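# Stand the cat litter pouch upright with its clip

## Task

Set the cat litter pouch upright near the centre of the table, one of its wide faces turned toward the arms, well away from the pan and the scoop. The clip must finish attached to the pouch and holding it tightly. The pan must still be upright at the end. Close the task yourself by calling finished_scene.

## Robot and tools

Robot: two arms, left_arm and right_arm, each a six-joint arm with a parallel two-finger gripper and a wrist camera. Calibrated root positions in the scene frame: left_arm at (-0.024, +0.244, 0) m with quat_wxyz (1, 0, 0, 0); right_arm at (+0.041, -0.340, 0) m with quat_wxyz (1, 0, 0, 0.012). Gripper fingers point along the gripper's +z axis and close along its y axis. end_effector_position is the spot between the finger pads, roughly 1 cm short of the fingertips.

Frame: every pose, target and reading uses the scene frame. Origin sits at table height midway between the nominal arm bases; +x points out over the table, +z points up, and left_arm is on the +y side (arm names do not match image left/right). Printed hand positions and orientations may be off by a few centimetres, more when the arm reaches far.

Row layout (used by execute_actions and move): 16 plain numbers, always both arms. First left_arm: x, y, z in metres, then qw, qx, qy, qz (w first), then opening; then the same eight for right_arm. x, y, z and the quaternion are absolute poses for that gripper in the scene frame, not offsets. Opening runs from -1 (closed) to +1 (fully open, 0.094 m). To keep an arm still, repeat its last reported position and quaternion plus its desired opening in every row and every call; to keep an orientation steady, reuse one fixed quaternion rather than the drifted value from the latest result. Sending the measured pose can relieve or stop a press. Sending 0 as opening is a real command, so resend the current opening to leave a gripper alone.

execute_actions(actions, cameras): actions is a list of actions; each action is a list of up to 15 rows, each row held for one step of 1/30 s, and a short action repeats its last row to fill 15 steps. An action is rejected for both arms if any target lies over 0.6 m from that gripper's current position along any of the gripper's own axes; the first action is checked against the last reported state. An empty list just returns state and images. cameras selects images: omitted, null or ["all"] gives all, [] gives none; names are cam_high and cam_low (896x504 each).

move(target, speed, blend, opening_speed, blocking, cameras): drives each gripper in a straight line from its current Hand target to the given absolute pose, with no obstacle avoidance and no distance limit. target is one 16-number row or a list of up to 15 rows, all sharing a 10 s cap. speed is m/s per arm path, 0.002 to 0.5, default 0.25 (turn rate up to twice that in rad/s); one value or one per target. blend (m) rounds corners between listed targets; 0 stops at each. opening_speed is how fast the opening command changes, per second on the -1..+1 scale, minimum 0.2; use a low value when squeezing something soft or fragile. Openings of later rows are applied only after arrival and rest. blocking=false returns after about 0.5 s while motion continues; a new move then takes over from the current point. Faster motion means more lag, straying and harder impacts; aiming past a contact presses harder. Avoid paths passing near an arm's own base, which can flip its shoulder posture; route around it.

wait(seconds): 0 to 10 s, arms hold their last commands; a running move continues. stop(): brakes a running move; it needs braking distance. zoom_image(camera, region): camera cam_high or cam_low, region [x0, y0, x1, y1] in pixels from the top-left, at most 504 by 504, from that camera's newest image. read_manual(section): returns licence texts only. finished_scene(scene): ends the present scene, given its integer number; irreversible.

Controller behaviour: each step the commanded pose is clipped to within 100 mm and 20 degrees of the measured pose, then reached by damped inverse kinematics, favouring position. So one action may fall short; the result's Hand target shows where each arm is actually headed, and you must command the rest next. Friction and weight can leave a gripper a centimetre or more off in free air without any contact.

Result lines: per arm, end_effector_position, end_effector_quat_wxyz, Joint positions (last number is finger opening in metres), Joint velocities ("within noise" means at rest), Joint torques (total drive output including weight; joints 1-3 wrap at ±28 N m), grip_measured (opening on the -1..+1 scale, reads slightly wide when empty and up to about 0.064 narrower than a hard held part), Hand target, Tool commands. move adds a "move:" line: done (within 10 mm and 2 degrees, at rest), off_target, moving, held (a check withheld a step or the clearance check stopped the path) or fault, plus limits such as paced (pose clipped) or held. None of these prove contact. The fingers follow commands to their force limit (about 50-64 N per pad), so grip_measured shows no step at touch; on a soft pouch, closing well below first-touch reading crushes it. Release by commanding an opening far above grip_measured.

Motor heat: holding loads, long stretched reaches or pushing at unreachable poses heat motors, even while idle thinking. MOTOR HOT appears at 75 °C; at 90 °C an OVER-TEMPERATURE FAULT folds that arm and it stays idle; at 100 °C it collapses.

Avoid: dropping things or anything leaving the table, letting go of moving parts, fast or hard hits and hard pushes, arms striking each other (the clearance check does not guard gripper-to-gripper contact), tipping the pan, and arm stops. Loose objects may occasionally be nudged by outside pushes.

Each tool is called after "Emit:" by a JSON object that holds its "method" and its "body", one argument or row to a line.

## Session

Emit:
{"method": "execute_actions", "body": {
  "actions": []
}}

Emit:
{"method": "zoom_image", "body": {
  "camera": "cam_high",
  "region": [220, 120, 700, 420]
}}

Emit:
{"method": "zoom_image", "body": {
  "camera": "cam_low",
  "region": [120, 100, 620, 400]
}}

Scene clock: 0.00 s.
left_arm: end_effector_position=(+0.3753, +0.2803, +0.1187) grip_measured=+1.000 end_effector_quat_wxyz=(+0.608, -0.085, +0.784, +0.097) | right_arm: end_effector_position=(+0.4303, -0.3612, +0.1128) grip_measured=+1.000 end_effector_quat_wxyz=(+0.600, +0.083, +0.792, -0.075)
Joint positions: left_arm=[-0.044 1.55 0.377 0.916 -0.3 -0.028 0.094] | right_arm=[0.05 1.509 0.343 0.881 0.291 0.063 0.094]
Joint velocities: within noise
Joint torques (N m): no reading
Motor temperatures (°C): left_arm=[28 29 33 29 28 30 28] | right_arm=[27 32 31 27 26 27 27]
Heat: left arm: 33 °C; right arm: 32 °C.
Hand target: left_arm +0.3767, +0.2804, +0.1227; +0.611, -0.086, +0.781, +0.096 | right_arm +0.4308, -0.3615, +0.1141; +0.600, +0.083, +0.792, -0.076
Tool commands: left_gripper/opening=+1.0 right_gripper/opening=+1.0

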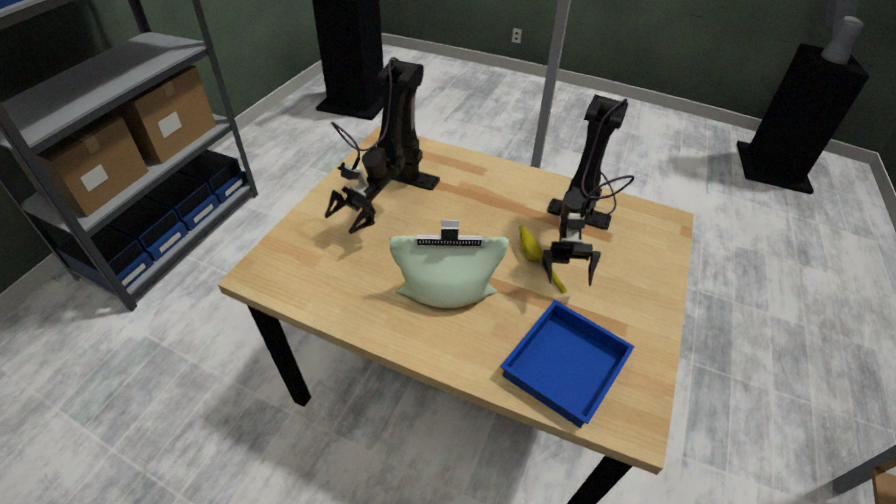

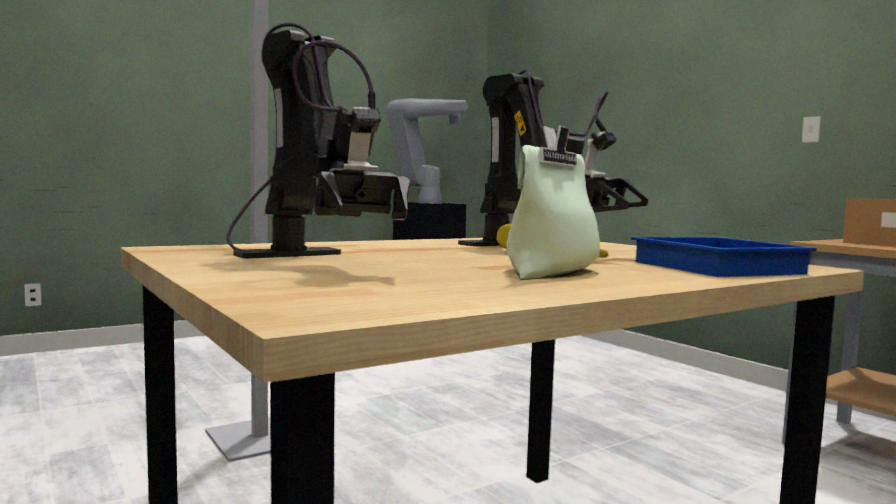

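Scaled by 1.050.

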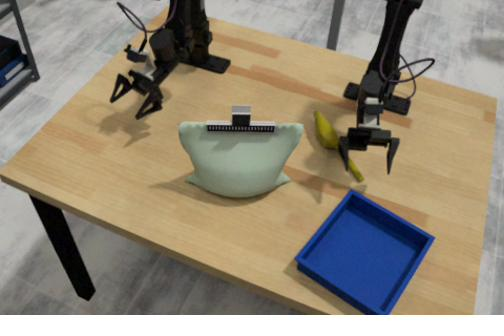

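Scaled by 1.008.

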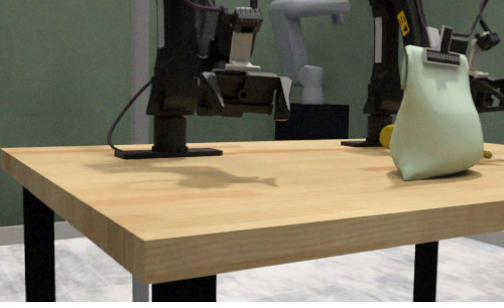

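Emit:
{"method": "zoom_image", "body": {
  "camera": "cam_high",
  "region": [360, 200, 620, 330]
}}

Emit:
{"method": "zoom_image", "body": {
  "camera": "cam_low",
  "region": [460, 120, 680, 290]
}}

Scaled by 1.938.

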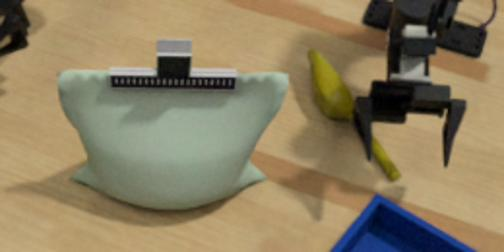

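Scaled by 2.291.

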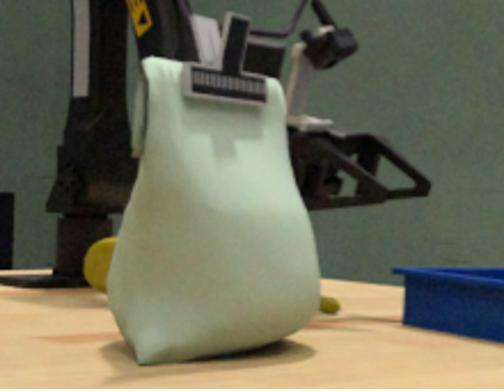

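Emit:
{"method": "move", "body": {
  "target": [
    [0.272,0.218,0.12,0,-0.3875,0.9219,0,0.0,0.36,-0.30,0.18,0.6,0.083,0.792,-0.075,0.1],
    [0.272,0.218,0.02,0,-0.3875,0.9219,0,0.0,0.34,-0.28,0.20,0.6,0.083,0.792,-0.075,0.1]
  ],
  "speed": [0.3,0.13]
}}

Emit:
{"method": "zoom_image", "body": {
  "camera": "cam_high",
  "region": [480, 180, 640, 310]
}}

Scene clock: 10.73 s.
left_arm: end_effector_position=(+0.2725, +0.2165, +0.0248) grip_measured=+0.001 end_effector_quat_wxyz=(+0.003, -0.383, +0.924, -0.001) | right_arm: end_effector_position=(+0.3396, -0.2809, +0.1865) grip_measured=+0.102 end_effector_quat_wxyz=(+0.592, +0.075, +0.798, -0.080)
Joint positions: left_arm=[-0.097 1.751 1.081 -0.895 -0.001 -0.882 0.047] | right_arm=[0.604 0.894 0.423 0.044 0.809 0.278 0.052]
Joint velocities: within noise
Joint torques (N m): left_arm=[0.53 -5.82 5.44 0.56 0.01 -0.06] | right_arm=[0.8 -2.33 9.8 1.4 0.32 0.05]
Motor temperatures (°C): left_arm=[28 30 34 31 28 30 28] | right_arm=[27 33 33 31 26 27 27]
Heat: left arm: 34 °C; right arm: 33 °C.
Hand target: left_arm +0.2720, +0.2180, +0.0201; +0.000, -0.387, +0.922, +0.000 | right_arm +0.3400, -0.2802, +0.1998; +0.600, +0.083, +0.792, -0.075
Off the commanded pose: left_arm 0.005 m, 1 deg | right_arm 0.014 m, 2 deg.
move: off_target (right_arm)

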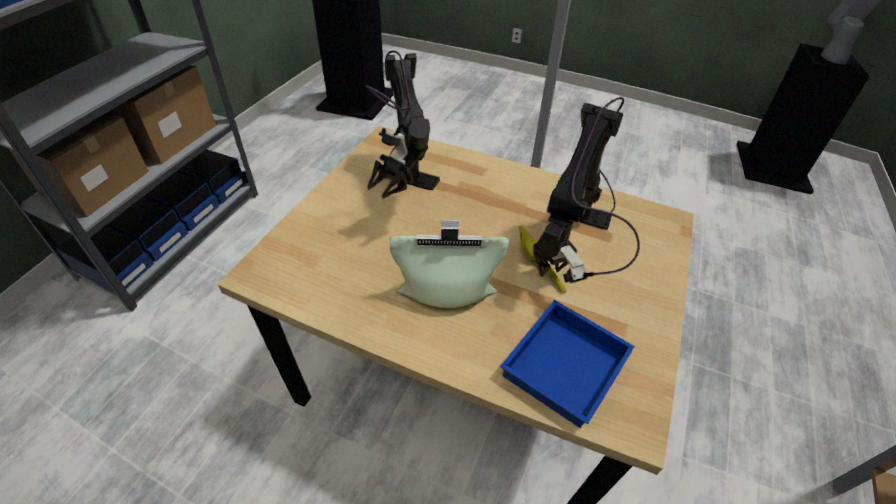

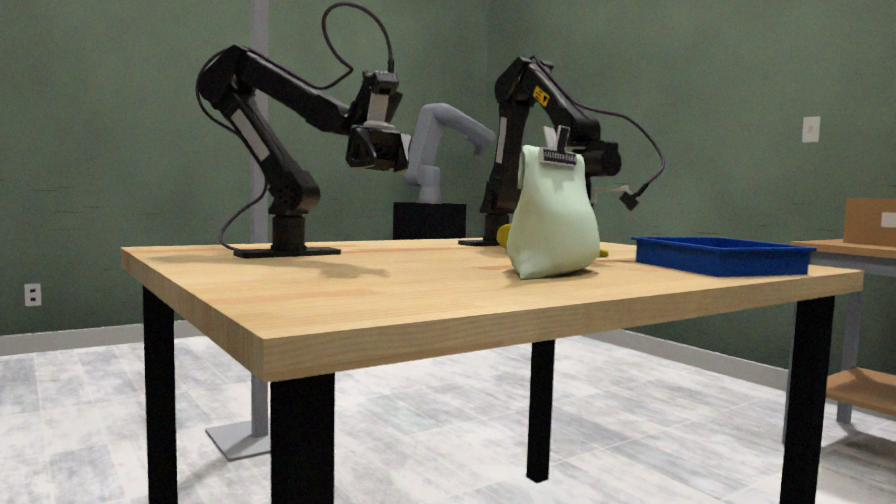

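Scaled by 3.150.

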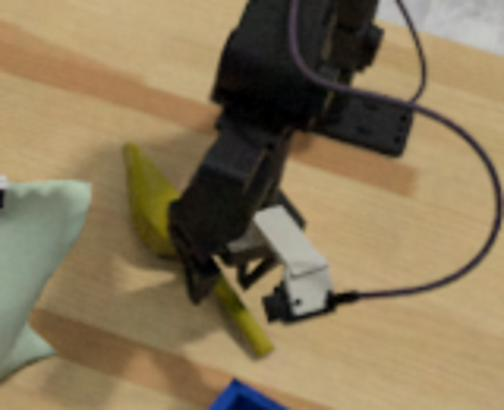

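Emit:
{"method": "move", "body": {
  "target": [
    [0.272,0.218,0.02,0,-0.3875,0.9219,0,-0.95,0.34,-0.28,0.20,0.6,0.083,0.792,-0.075,0.1],
    [0.272,0.218,0.08,0,-0.3875,0.9219,0,-0.95,0.33,-0.265,0.205,0.6148,-0.0538,0.7864,0.0225,0.1],
    [0.20,0.42,0.08,0,-0.3875,0.9219,0,-0.95,0.28,-0.20,0.21,0.5528,-0.4712,0.6535,0.2117,0.1],
    [0.20,0.42,0.02,0,-0.3875,0.9219,0,-0.2,0.28,-0.20,0.21,0.5528,-0.4712,0.6535,0.2117,0.1],
    [0.20,0.42,0.11,0,-0.3875,0.9219,0,-0.2,0.28,-0.20,0.21,0.5528,-0.4712,0.6535,0.2117,0.1]
  ],
  "speed": [0.1,0.2,0.25,0.1,0.25],
  "blend": [0,0.02,0.02,0,0],
  "opening_speed": 0.8
}}

Scene clock: 19.23 s.
left_arm: end_effector_position=(+0.1982, +0.4181, +0.1031) grip_measured=-0.201 end_effector_quat_wxyz=(-0.009, -0.389, +0.921, -0.002) | right_arm: end_effector_position=(+0.2795, -0.1995, +0.2000) grip_measured=+0.102 end_effector_quat_wxyz=(+0.549, -0.470, +0.658, +0.211)
Joint positions: left_arm=[0.66 1.634 1.272 -1.227 -0.001 -0.138 0.038] | right_arm=[-0.039 0.783 0.488 -0.246 -0.929 -0.702 0.052]
Joint velocities: within noise
Joint torques (N m): left_arm=[0.18 -6.97 7.68 0.3 -0.03 0.07] | right_arm=[-0.9 -0.42 9.66 1.23 -0.49 -0.05]
Motor temperatures (°C): left_arm=[28 31 35 31 28 30 28] | right_arm=[27 33 35 32 26 27 28]
Heat: left arm: 35 °C; right arm: 35 °C.
Hand target: left_arm +0.1999, +0.4199, +0.1099; +0.000, -0.388, +0.922, +0.000 | right_arm +0.2800, -0.1999, +0.2099; +0.553, -0.471, +0.654, +0.212
Off the commanded pose: left_arm 0.007 m, 1 deg | right_arm 0.010 m, 1 deg.
move: done

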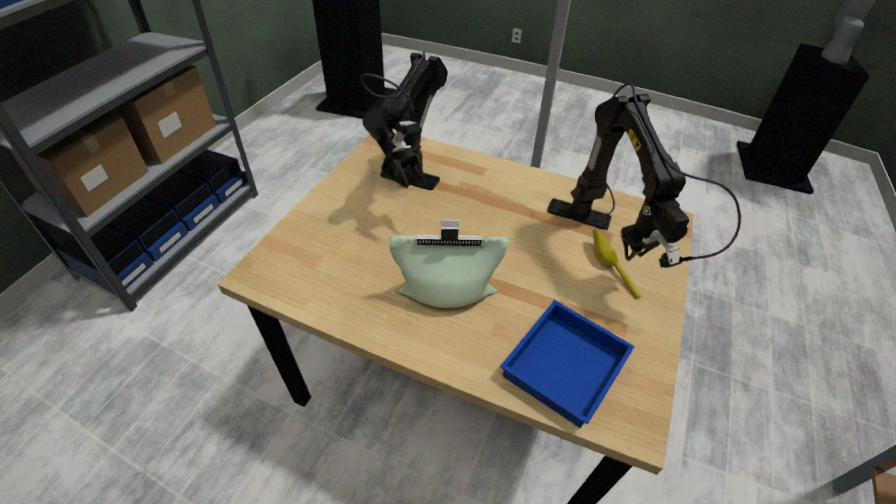

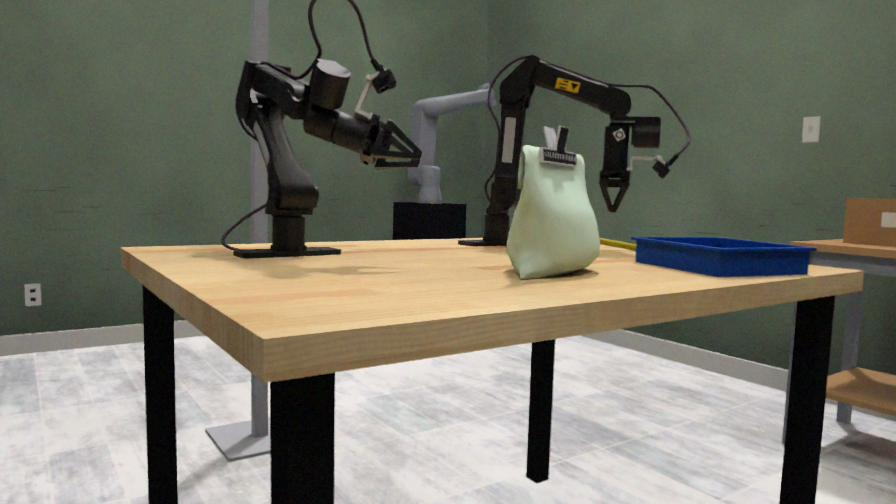

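Emit:
{"method": "move", "body": {
  "target": [
    [0.30,0.28,0.26,0.1138,0.0892,0.9872,-0.0718,0.1,0.28,-0.20,0.21,0.5528,-0.4712,0.6535,0.2117,0.1],
    [0.390,0.116,0.240,0.2032,0.5164,0.8220,-0.1277,0.1,0.28,-0.20,0.21,0.5528,-0.4712,0.6535,0.2117,0.1]
  ],
  "speed": 0.32,
  "blend": 0.05
}}

Emit:
{"method": "zoom_image", "body": {
  "camera": "cam_high",
  "region": [380, 160, 580, 310]
}}

Emit:
{"method": "zoom_image", "body": {
  "camera": "cam_low",
  "region": [480, 60, 680, 290]
}}

Scene clock: 25.13 s.
left_arm: end_effector_position=(+0.3873, +0.1197, +0.2391) grip_measured=+0.099 end_effector_quat_wxyz=(+0.200, +0.514, +0.826, -0.119) | right_arm: end_effector_position=(+0.2795, -0.1995, +0.1999) grip_measured=+0.102 end_effector_quat_wxyz=(+0.549, -0.470, +0.658, +0.211)
Joint positions: left_arm=[-0.142 1.998 2.194 -1.479 0.379 0.916 0.052] | right_arm=[-0.039 0.783 0.488 -0.246 -0.929 -0.702 0.052]
Joint velocities: within noise
Joint torques (N m): left_arm=[0.05 -7.42 8.2 0.85 0.43 0] | right_arm=[-0.83 -0.46 9.57 1.22 -0.5 -0.12]
Motor temperatures (°C): left_arm=[28 32 36 31 28 30 28] | right_arm=[27 32 37 32 26 27 28]
Heat: left arm: 36 °C; right arm: 37 °C.
Hand target: left_arm +0.3899, +0.1160, +0.2400; +0.204, +0.516, +0.822, -0.127 | right_arm +0.2800, -0.1999, +0.2099; +0.553, -0.471, +0.654, +0.212
Off the commanded pose: left_arm 0.005 m, 1 deg | right_arm 0.010 m, 1 deg.
move: done

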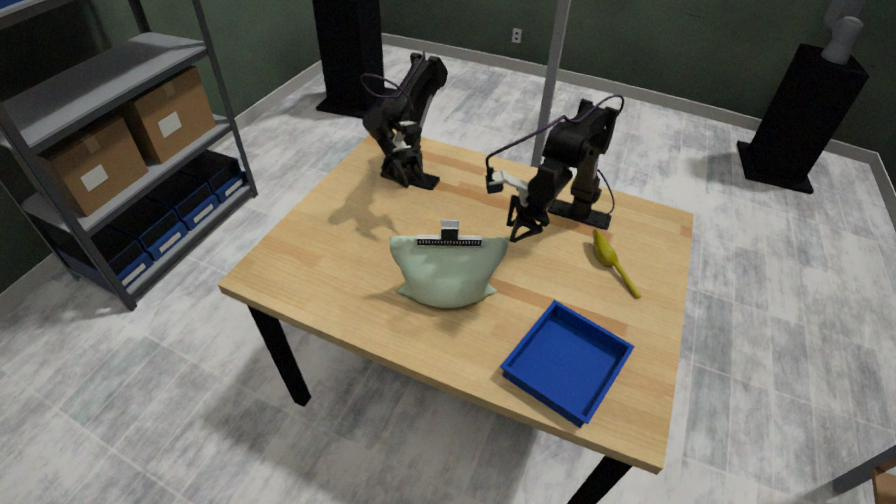

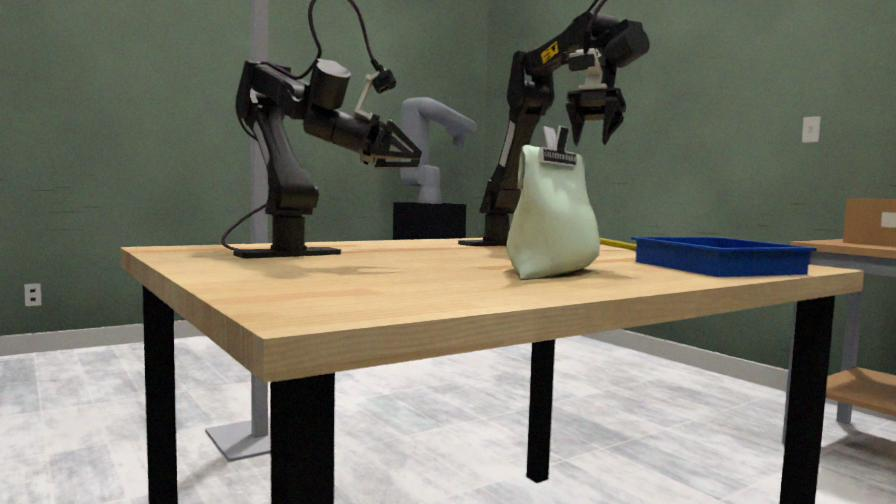

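Scaled by 2.520.

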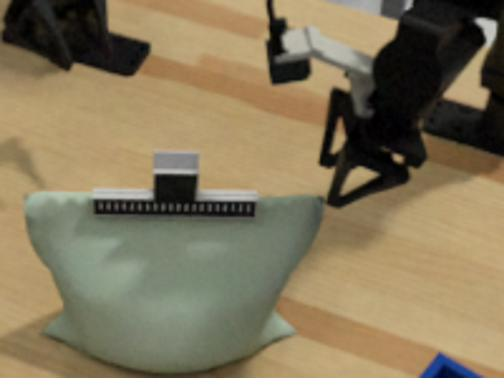

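Scaled by 2.191.

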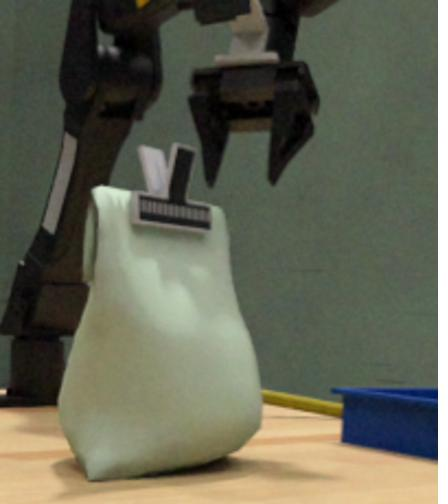

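Emit:
{"method": "move", "body": {
  "target": [0.404,0.0855,0.181,0.2032,0.5164,0.8220,-0.1277,0.1,0.28,-0.20,0.21,0.5528,-0.4712,0.6535,0.2117,0.1],
  "speed": 0.1
}}

Emit:
{"method": "zoom_image", "body": {
  "camera": "cam_high",
  "region": [380, 160, 580, 310]
}}

Emit:
{"method": "zoom_image", "body": {
  "camera": "cam_low",
  "region": [500, 80, 660, 240]
}}

Scene clock: 27.27 s.
left_arm: end_effector_position=(+0.4035, +0.0874, +0.1874) grip_measured=+0.099 end_effector_quat_wxyz=(+0.207, +0.518, +0.821, -0.124) | right_arm: end_effector_position=(+0.2794, -0.1995, +0.1999) grip_measured=+0.102 end_effector_quat_wxyz=(+0.549, -0.470, +0.658, +0.211)
Joint positions: left_arm=[-0.21 1.998 1.968 -1.218 0.374 0.855 0.052] | right_arm=[-0.039 0.783 0.488 -0.246 -0.929 -0.702 0.052]
Joint velocities: within noise
Joint torques (N m): left_arm=[-0.28 -8.72 5.76 1.1 0.2 -0.1] | right_arm=[-0.99 -0.39 9.65 1.23 -0.48 -0.05]
Motor temperatures (°C): left_arm=[28 32 36 31 28 30 28] | right_arm=[27 32 37 33 26 27 28]
Heat: left arm: 36 °C; right arm: 37 °C.
Hand target: left_arm +0.4039, +0.0856, +0.1811; +0.203, +0.516, +0.822, -0.128 | right_arm +0.2799, -0.1999, +0.2099; +0.553, -0.471, +0.654, +0.212
Off the commanded pose: left_arm 0.007 m, 1 deg | right_arm 0.010 m, 1 deg.
move: done

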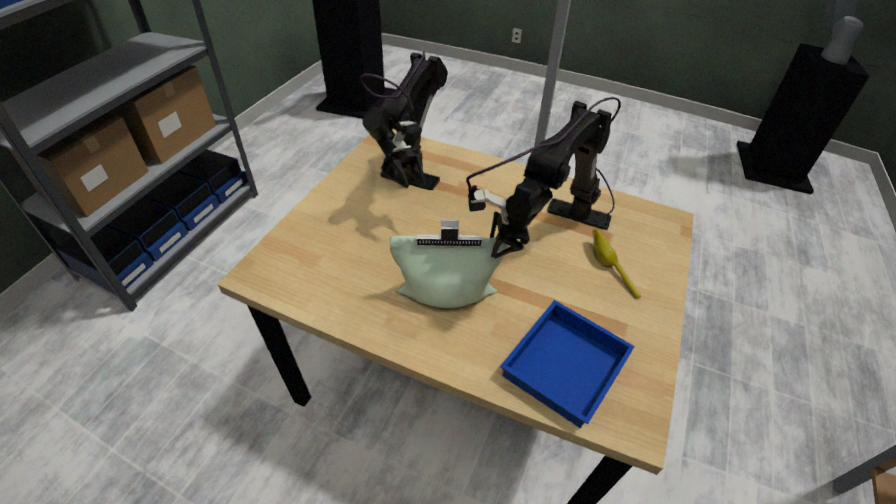

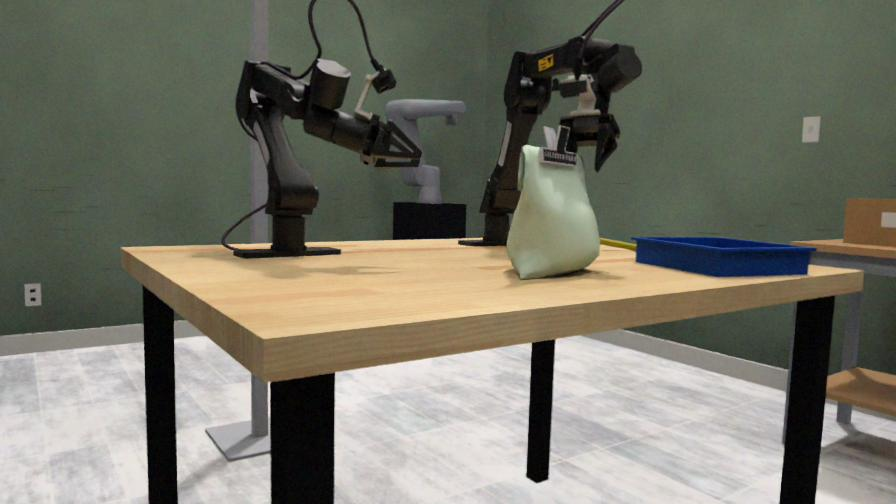

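Scaled by 2.520.

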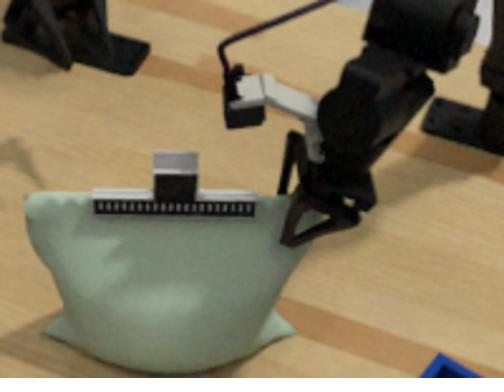

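Scaled by 3.150.

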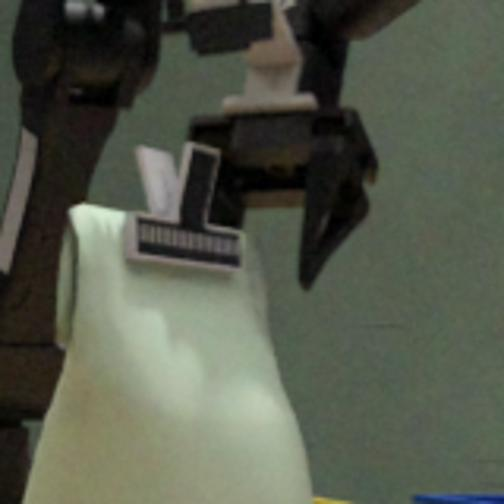

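Emit:
{"method": "move", "body": {
  "target": [0.404,0.0855,0.181,0.2032,0.5164,0.8220,-0.1277,-0.97,0.28,-0.20,0.21,0.5528,-0.4712,0.6535,0.2117,0.1],
  "opening_speed": 0.45
}}

Scene clock: 30.77 s.
left_arm: end_effector_position=(+0.4034, +0.0867, +0.1874) grip_measured=-0.964 end_effector_quat_wxyz=(+0.208, +0.518, +0.821, -0.124) | right_arm: end_effector_position=(+0.2794, -0.1995, +0.1999) grip_measured=+0.102 end_effector_quat_wxyz=(+0.549, -0.470, +0.658, +0.211)
Joint positions: left_arm=[-0.212 1.998 1.968 -1.218 0.374 0.853 0.002] | right_arm=[-0.039 0.783 0.488 -0.246 -0.929 -0.702 0.052]
Joint velocities: within noise
Joint torques (N m): left_arm=[-0.02 -8.68 5.82 1.04 0.23 -0.05] | right_arm=[-1.02 -0.32 9.94 1.24 -0.5 -0.02]
Motor temperatures (°C): left_arm=[28 32 36 31 28 30 28] | right_arm=[27 32 38 33 26 27 28]
Heat: left arm: 36 °C; right arm: 38 °C.
Hand target: left_arm +0.4039, +0.0855, +0.1811; +0.203, +0.516, +0.822, -0.128 | right_arm +0.2799, -0.1999, +0.2099; +0.553, -0.471, +0.653, +0.212
Off the commanded pose: left_arm 0.007 m, 1 deg | right_arm 0.010 m, 1 deg.
move: done

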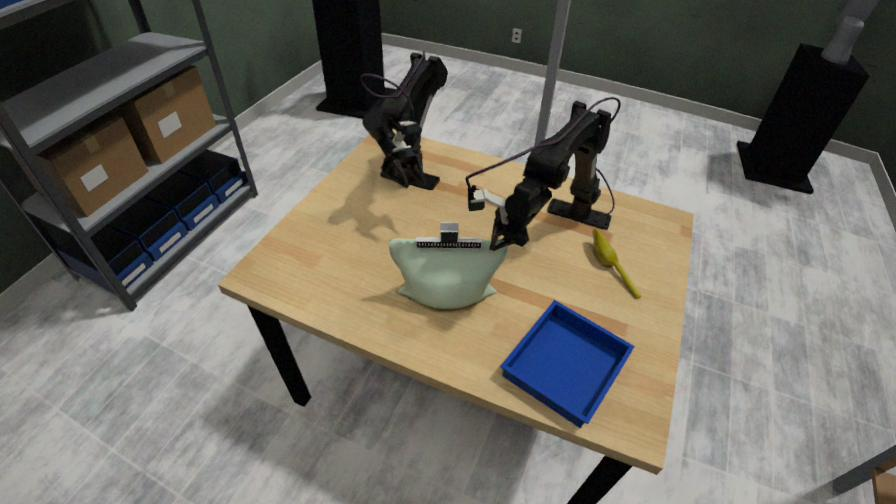

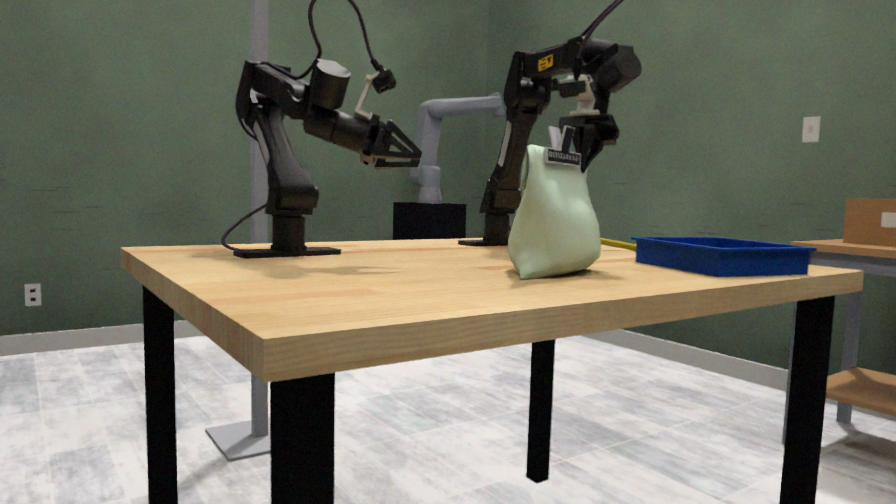

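Emit:
{"method": "move", "body": {
  "target": [
    [0.392,0.10,0.25,0.2032,0.5164,0.8220,-0.1277,-0.97,0.28,-0.20,0.21,0.5528,-0.4712,0.6535,0.2117,0.1],
    [0.372,0.14,0.30,0.1967,0.6108,0.7664,0.0282,-0.97,0.28,-0.20,0.21,0.5528,-0.4712,0.6535,0.2117,0.1],
    [0.36,0.18,0.315,0.183,0.683,0.683,0.183,-0.97,0.28,-0.20,0.21,0.5528,-0.4712,0.6535,0.2117,0.1]
  ],
  "speed": 0.1,
  "blend": 0.02
}}

Scene clock: 37.60 s.
left_arm: end_effector_position=(+0.3538, +0.1763, +0.2729) grip_measured=-0.964 end_effector_quat_wxyz=(+0.122, +0.697, +0.696, +0.125) | right_arm: end_effector_position=(+0.2794, -0.1995, +0.1998) grip_measured=+0.102 end_effector_quat_wxyz=(+0.549, -0.470, +0.658, +0.211)
Joint positions: left_arm=[-0.216 1.821 2.132 -1.539 -0.077 1.37 0.002] | right_arm=[-0.039 0.783 0.488 -0.247 -0.929 -0.702 0.052]
Joint velocities: within noise
Joint torques (N m): left_arm=[-0.1 -13.93 7.17 1.7 -0.41 0.11] | right_arm=[-0.85 -0.44 9.66 1.22 -0.52 -0.08]
Motor temperatures (°C): left_arm=[28 36 36 31 28 30 28] | right_arm=[27 32 39 33 26 27 28]
Heat: left arm: 36 °C; right arm: 39 °C.
Hand target: left_arm +0.3567, +0.1805, +0.3152; +0.181, +0.682, +0.685, +0.182 | right_arm +0.2799, -0.1999, +0.2099; +0.553, -0.471, +0.654, +0.212
Off the commanded pose: left_arm 0.043 m, 10 deg | right_arm 0.010 m, 1 deg.
move: off_target (left_arm)

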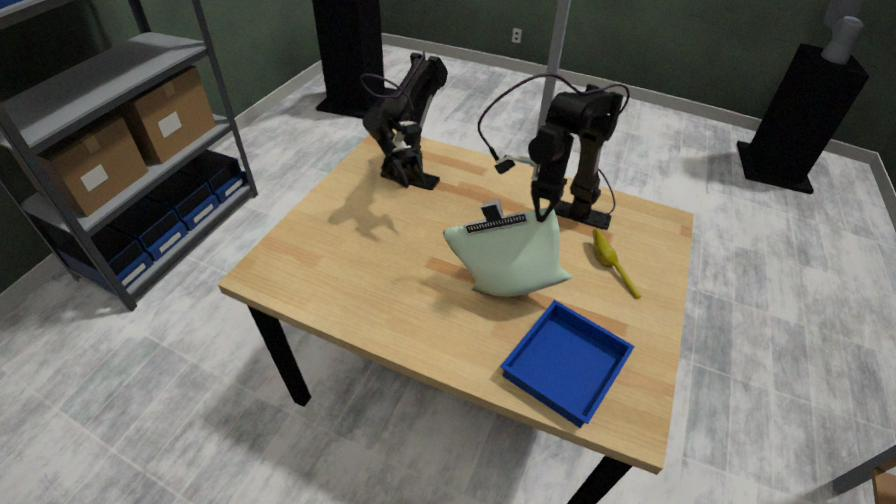

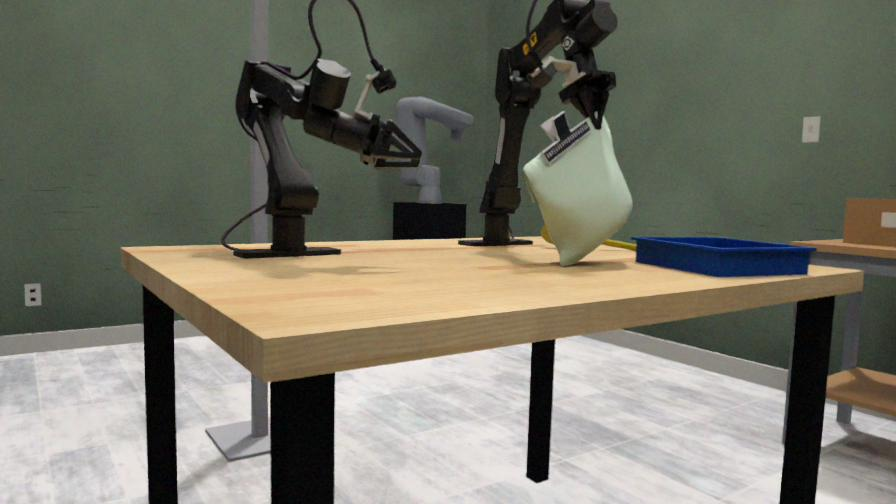

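Emit:
{"method": "zoom_image", "body": {
  "camera": "cam_high",
  "region": [420, 170, 600, 310]
}}

Emit:
{"method": "zoom_image", "body": {
  "camera": "cam_low",
  "region": [490, 80, 670, 280]
}}

Scaled by 2.800.

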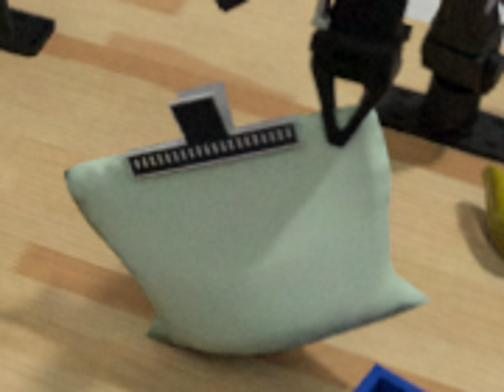

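Scaled by 2.520.

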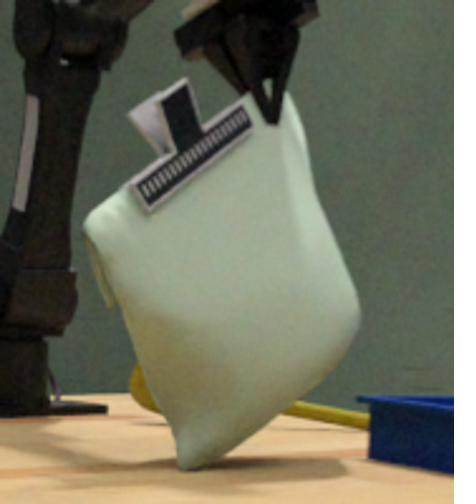

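Emit:
{"method": "move", "body": {
  "target": [
    [0.3567,0.1805,0.3152,0.181,0.682,0.685,0.182,-0.97,0.3785,-0.1163,0.236,0.456,-0.6755,0.545,0.196,0.1],
    [0.3567,0.1805,0.3152,0.181,0.682,0.685,0.182,-0.97,0.3924,-0.0665,0.2055,0.456,-0.6755,0.545,0.196,0.1]
  ],
  "speed": 0.2,
  "blend": 0.015
}}

Emit:
{"method": "zoom_image", "body": {
  "camera": "cam_high",
  "region": [390, 160, 590, 310]
}}

Emit:
{"method": "zoom_image", "body": {
  "camera": "cam_low",
  "region": [440, 80, 640, 280]
}}

Scene clock: 43.70 s.
left_arm: end_effector_position=(+0.3520, +0.1768, +0.2730) grip_measured=-0.964 end_effector_quat_wxyz=(+0.122, +0.697, +0.695, +0.125) | right_arm: end_effector_position=(+0.3906, -0.0682, +0.2039) grip_measured=+0.102 end_effector_quat_wxyz=(-0.455, +0.678, -0.544, -0.193)
Joint positions: left_arm=[-0.216 1.813 2.122 -1.537 -0.077 1.371 0.002] | right_arm=[0.356 1.618 1.226 -0.381 -0.749 -1.081 0.052]
Joint velocities: within noise
Joint torques (N m): left_arm=[-0.18 -13.94 7.45 1.67 -0.47 0.05] | right_arm=[0.05 -6.74 7.66 1.32 -0.44 0.06]
Motor temperatures (°C): left_arm=[28 39 36 31 28 30 28] | right_arm=[27 32 39 33 26 27 28]
Heat: left arm: 39 °C; right arm: 39 °C.
Hand target: left_arm +0.3537, +0.1810, +0.3152; +0.180, +0.681, +0.686, +0.181 | right_arm +0.3923, -0.0665, +0.2053; -0.456, +0.676, -0.545, -0.196
Off the commanded pose: left_arm 0.043 m, 10 deg | right_arm 0.003 m, 1 deg.
move: off_target (left_arm)

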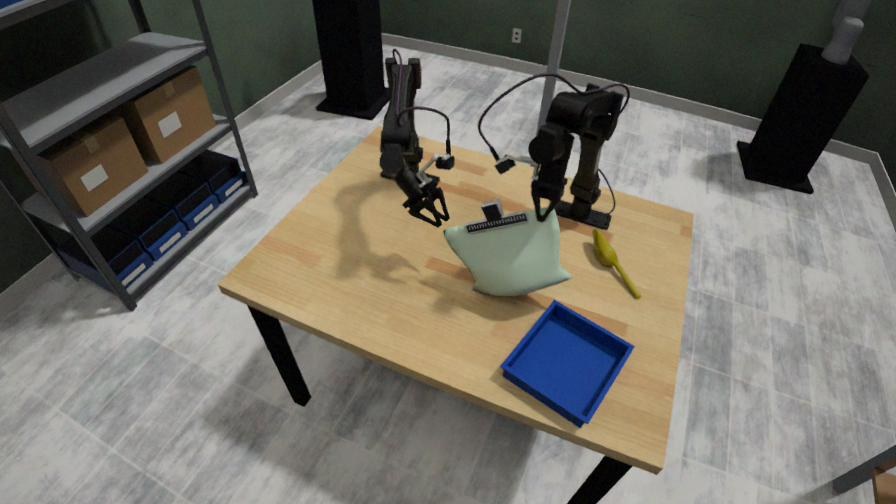

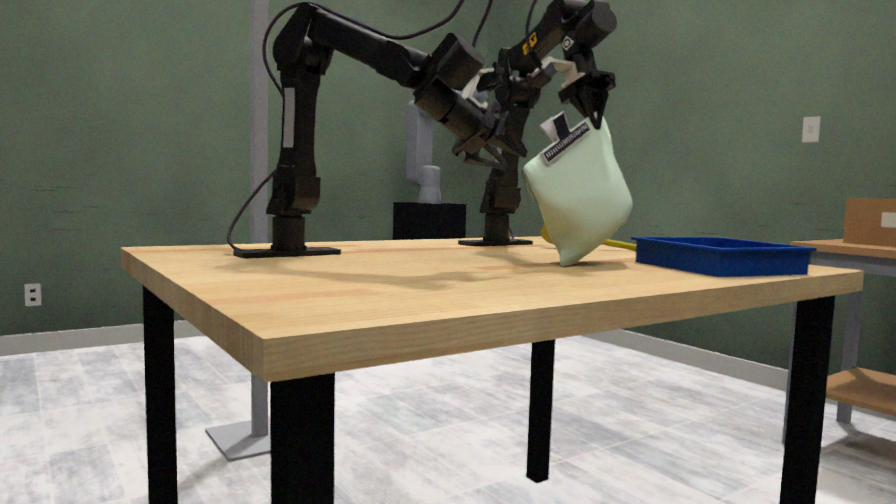

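Scaled by 2.520.

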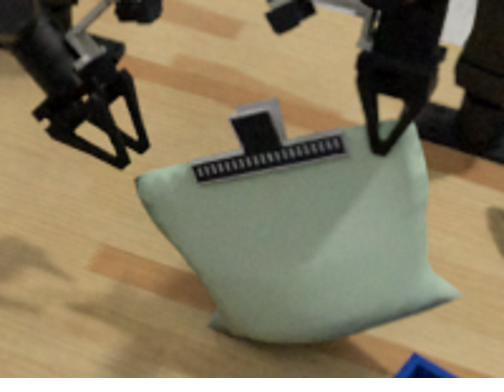

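Scaled by 2.520.

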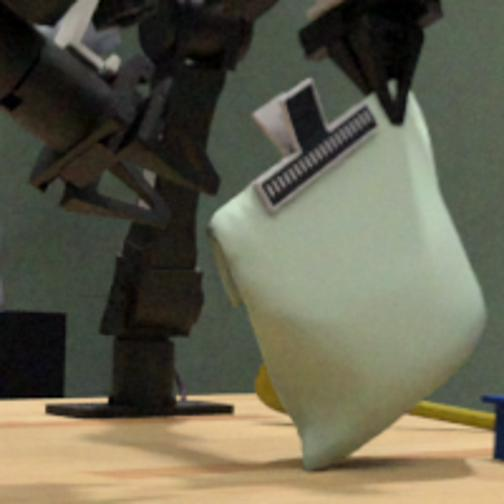

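Emit:
{"method": "move", "body": {
  "target": [
    [0.3537,0.1810,0.3152,0.180,0.681,0.686,0.181,-0.97,0.391,-0.0625,0.2145,0.456,-0.6755,0.545,0.196,0.1],
    [0.3537,0.1810,0.3152,0.180,0.681,0.686,0.181,-0.97,0.401,-0.021,0.1885,0.456,-0.6755,0.545,0.196,0.1]
  ],
  "speed": 0.12,
  "blend": 0.01
}}

Emit:
{"method": "zoom_image", "body": {
  "camera": "cam_high",
  "region": [390, 160, 590, 310]
}}

Emit:
{"method": "zoom_image", "body": {
  "camera": "cam_low",
  "region": [440, 80, 640, 280]
}}

Scene clock: 45.53 s.
left_arm: end_effector_position=(+0.3498, +0.1773, +0.2733) grip_measured=-0.964 end_effector_quat_wxyz=(+0.122, +0.697, +0.696, +0.125) | right_arm: end_effector_position=(+0.3964, -0.0260, +0.1817) grip_measured=+0.102 end_effector_quat_wxyz=(-0.450, +0.678, -0.548, -0.195)
Joint positions: left_arm=[-0.216 1.804 2.112 -1.536 -0.078 1.371 0.002] | right_arm=[0.461 1.716 1.24 -0.248 -0.671 -0.985 0.052]
Joint velocities: within noise
Joint torques (N m): left_arm=[-0.24 -13.94 7.46 1.61 -0.45 -0.03] | right_arm=[0.2 -7.2 9.39 1.46 -0.36 0.13]
Motor temperatures (°C): left_arm=[28 39 36 32 28 30 28] | right_arm=[27 33 39 33 26 27 28]
Heat: left arm: 39 °C; right arm: 39 °C.
Hand target: left_arm +0.3509, +0.1815, +0.3151; +0.179, +0.680, +0.687, +0.180 | right_arm +0.4007, -0.0212, +0.1886; -0.456, +0.676, -0.545, -0.196
Off the commanded pose: left_arm 0.042 m, 10 deg | right_arm 0.010 m, 1 deg.
move: off_target (left_arm); blend cut to 0.005 m at target 1

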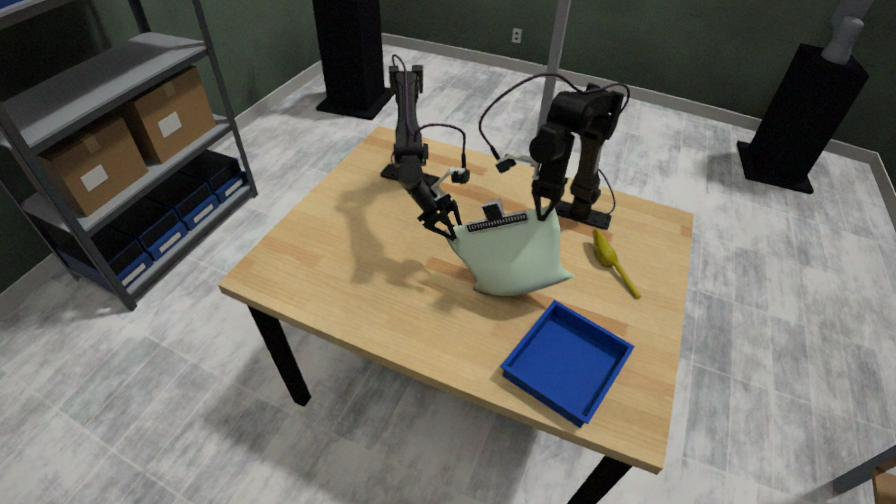

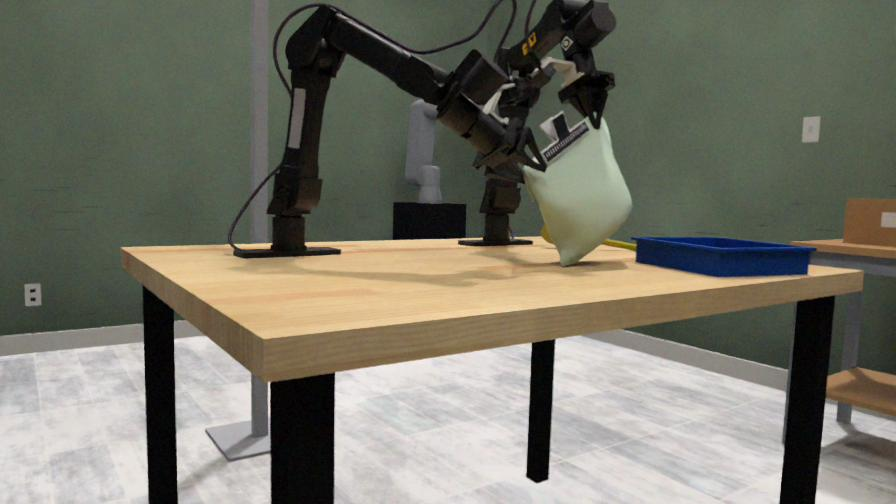

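Scaled by 2.520.

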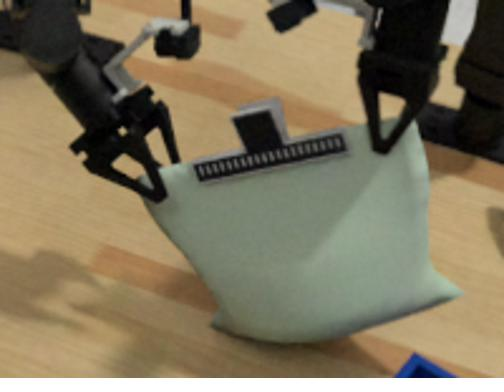

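Scaled by 2.520.

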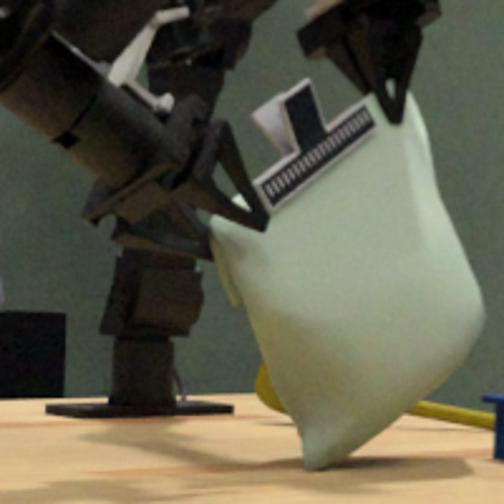

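Emit:
{"method": "move", "body": {
  "target": [0.3509,0.1815,0.3151,0.179,0.680,0.687,0.180,-0.97,0.4007,-0.0212,0.1886,0.456,-0.676,0.545,0.196,-0.97],
  "opening_speed": 0.45
}}

Emit:
{"method": "zoom_image", "body": {
  "camera": "cam_low",
  "region": [440, 80, 640, 280]
}}

Emit:
{"method": "zoom_image", "body": {
  "camera": "cam_high",
  "region": [390, 160, 590, 310]
}}

Scene clock: 48.33 s.
left_arm: end_effector_position=(+0.3475, +0.1780, +0.2735) grip_measured=-0.964 end_effector_quat_wxyz=(+0.121, +0.696, +0.696, +0.125) | right_arm: end_effector_position=(+0.3967, -0.0261, +0.1818) grip_measured=-0.967 end_effector_quat_wxyz=(-0.450, +0.677, -0.549, -0.194)
Joint positions: left_arm=[-0.216 1.795 2.101 -1.536 -0.079 1.369 0.002] | right_arm=[0.461 1.716 1.24 -0.247 -0.669 -0.984 0.002]
Joint velocities: within noise
Joint torques (N m): left_arm=[-0.29 -13.91 7.5 1.56 -0.42 -0.02] | right_arm=[0.34 -7.35 9.37 1.41 -0.37 0.1]
Motor temperatures (°C): left_arm=[28 41 36 32 28 30 28] | right_arm=[27 33 40 34 26 27 28]
Heat: left arm: 41 °C; right arm: 40 °C.
Hand target: left_arm +0.3481, +0.1820, +0.3148; +0.178, +0.680, +0.689, +0.179 | right_arm +0.4004, -0.0213, +0.1887; -0.456, +0.676, -0.545, -0.196
Off the commanded pose: left_arm 0.042 m, 9 deg | right_arm 0.009 m, 1 deg.
move: off_target (left_arm)

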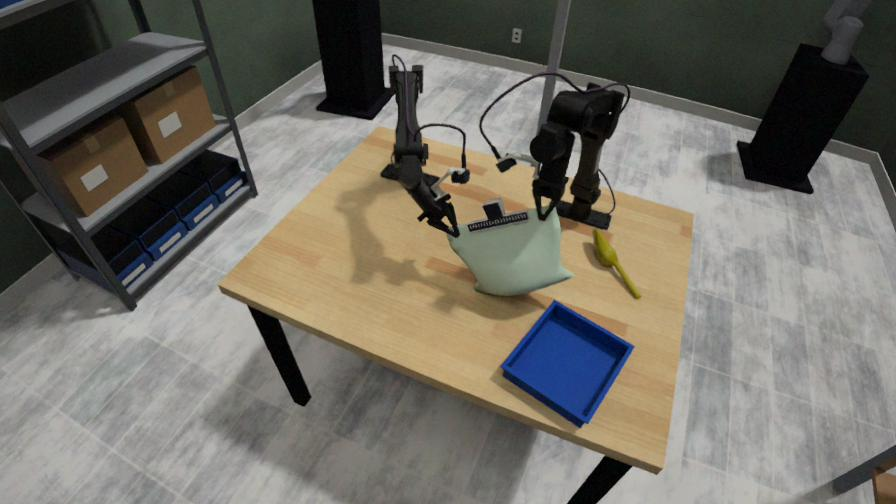

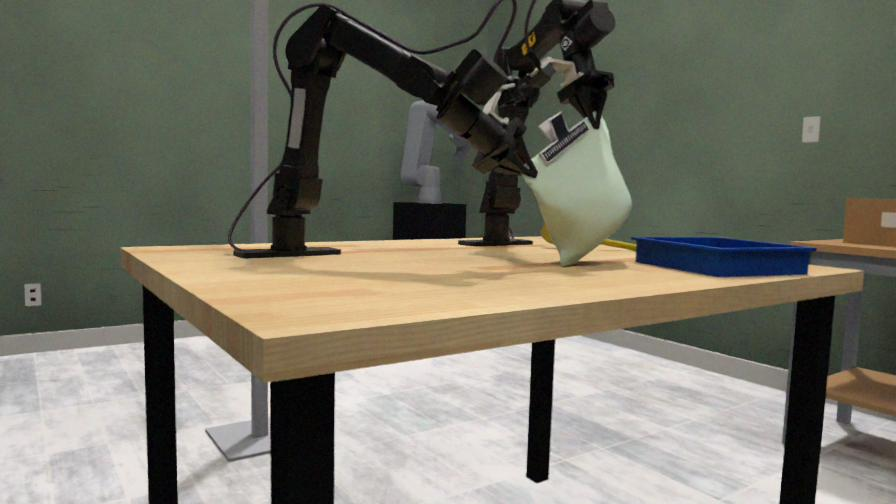

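Scaled by 2.520.

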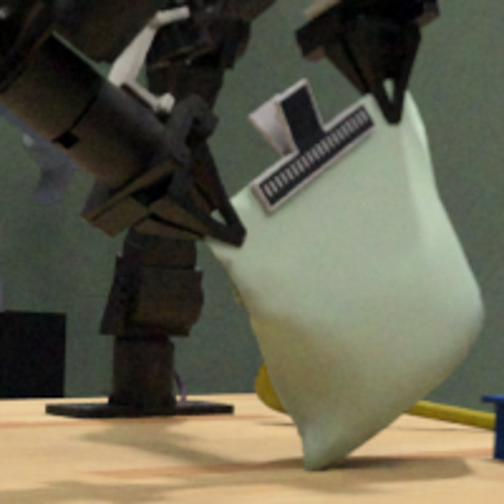

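Scaled by 2.520.

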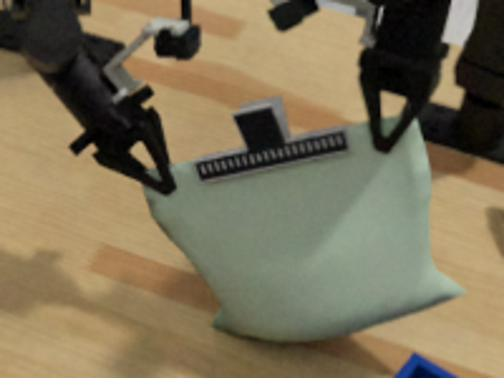

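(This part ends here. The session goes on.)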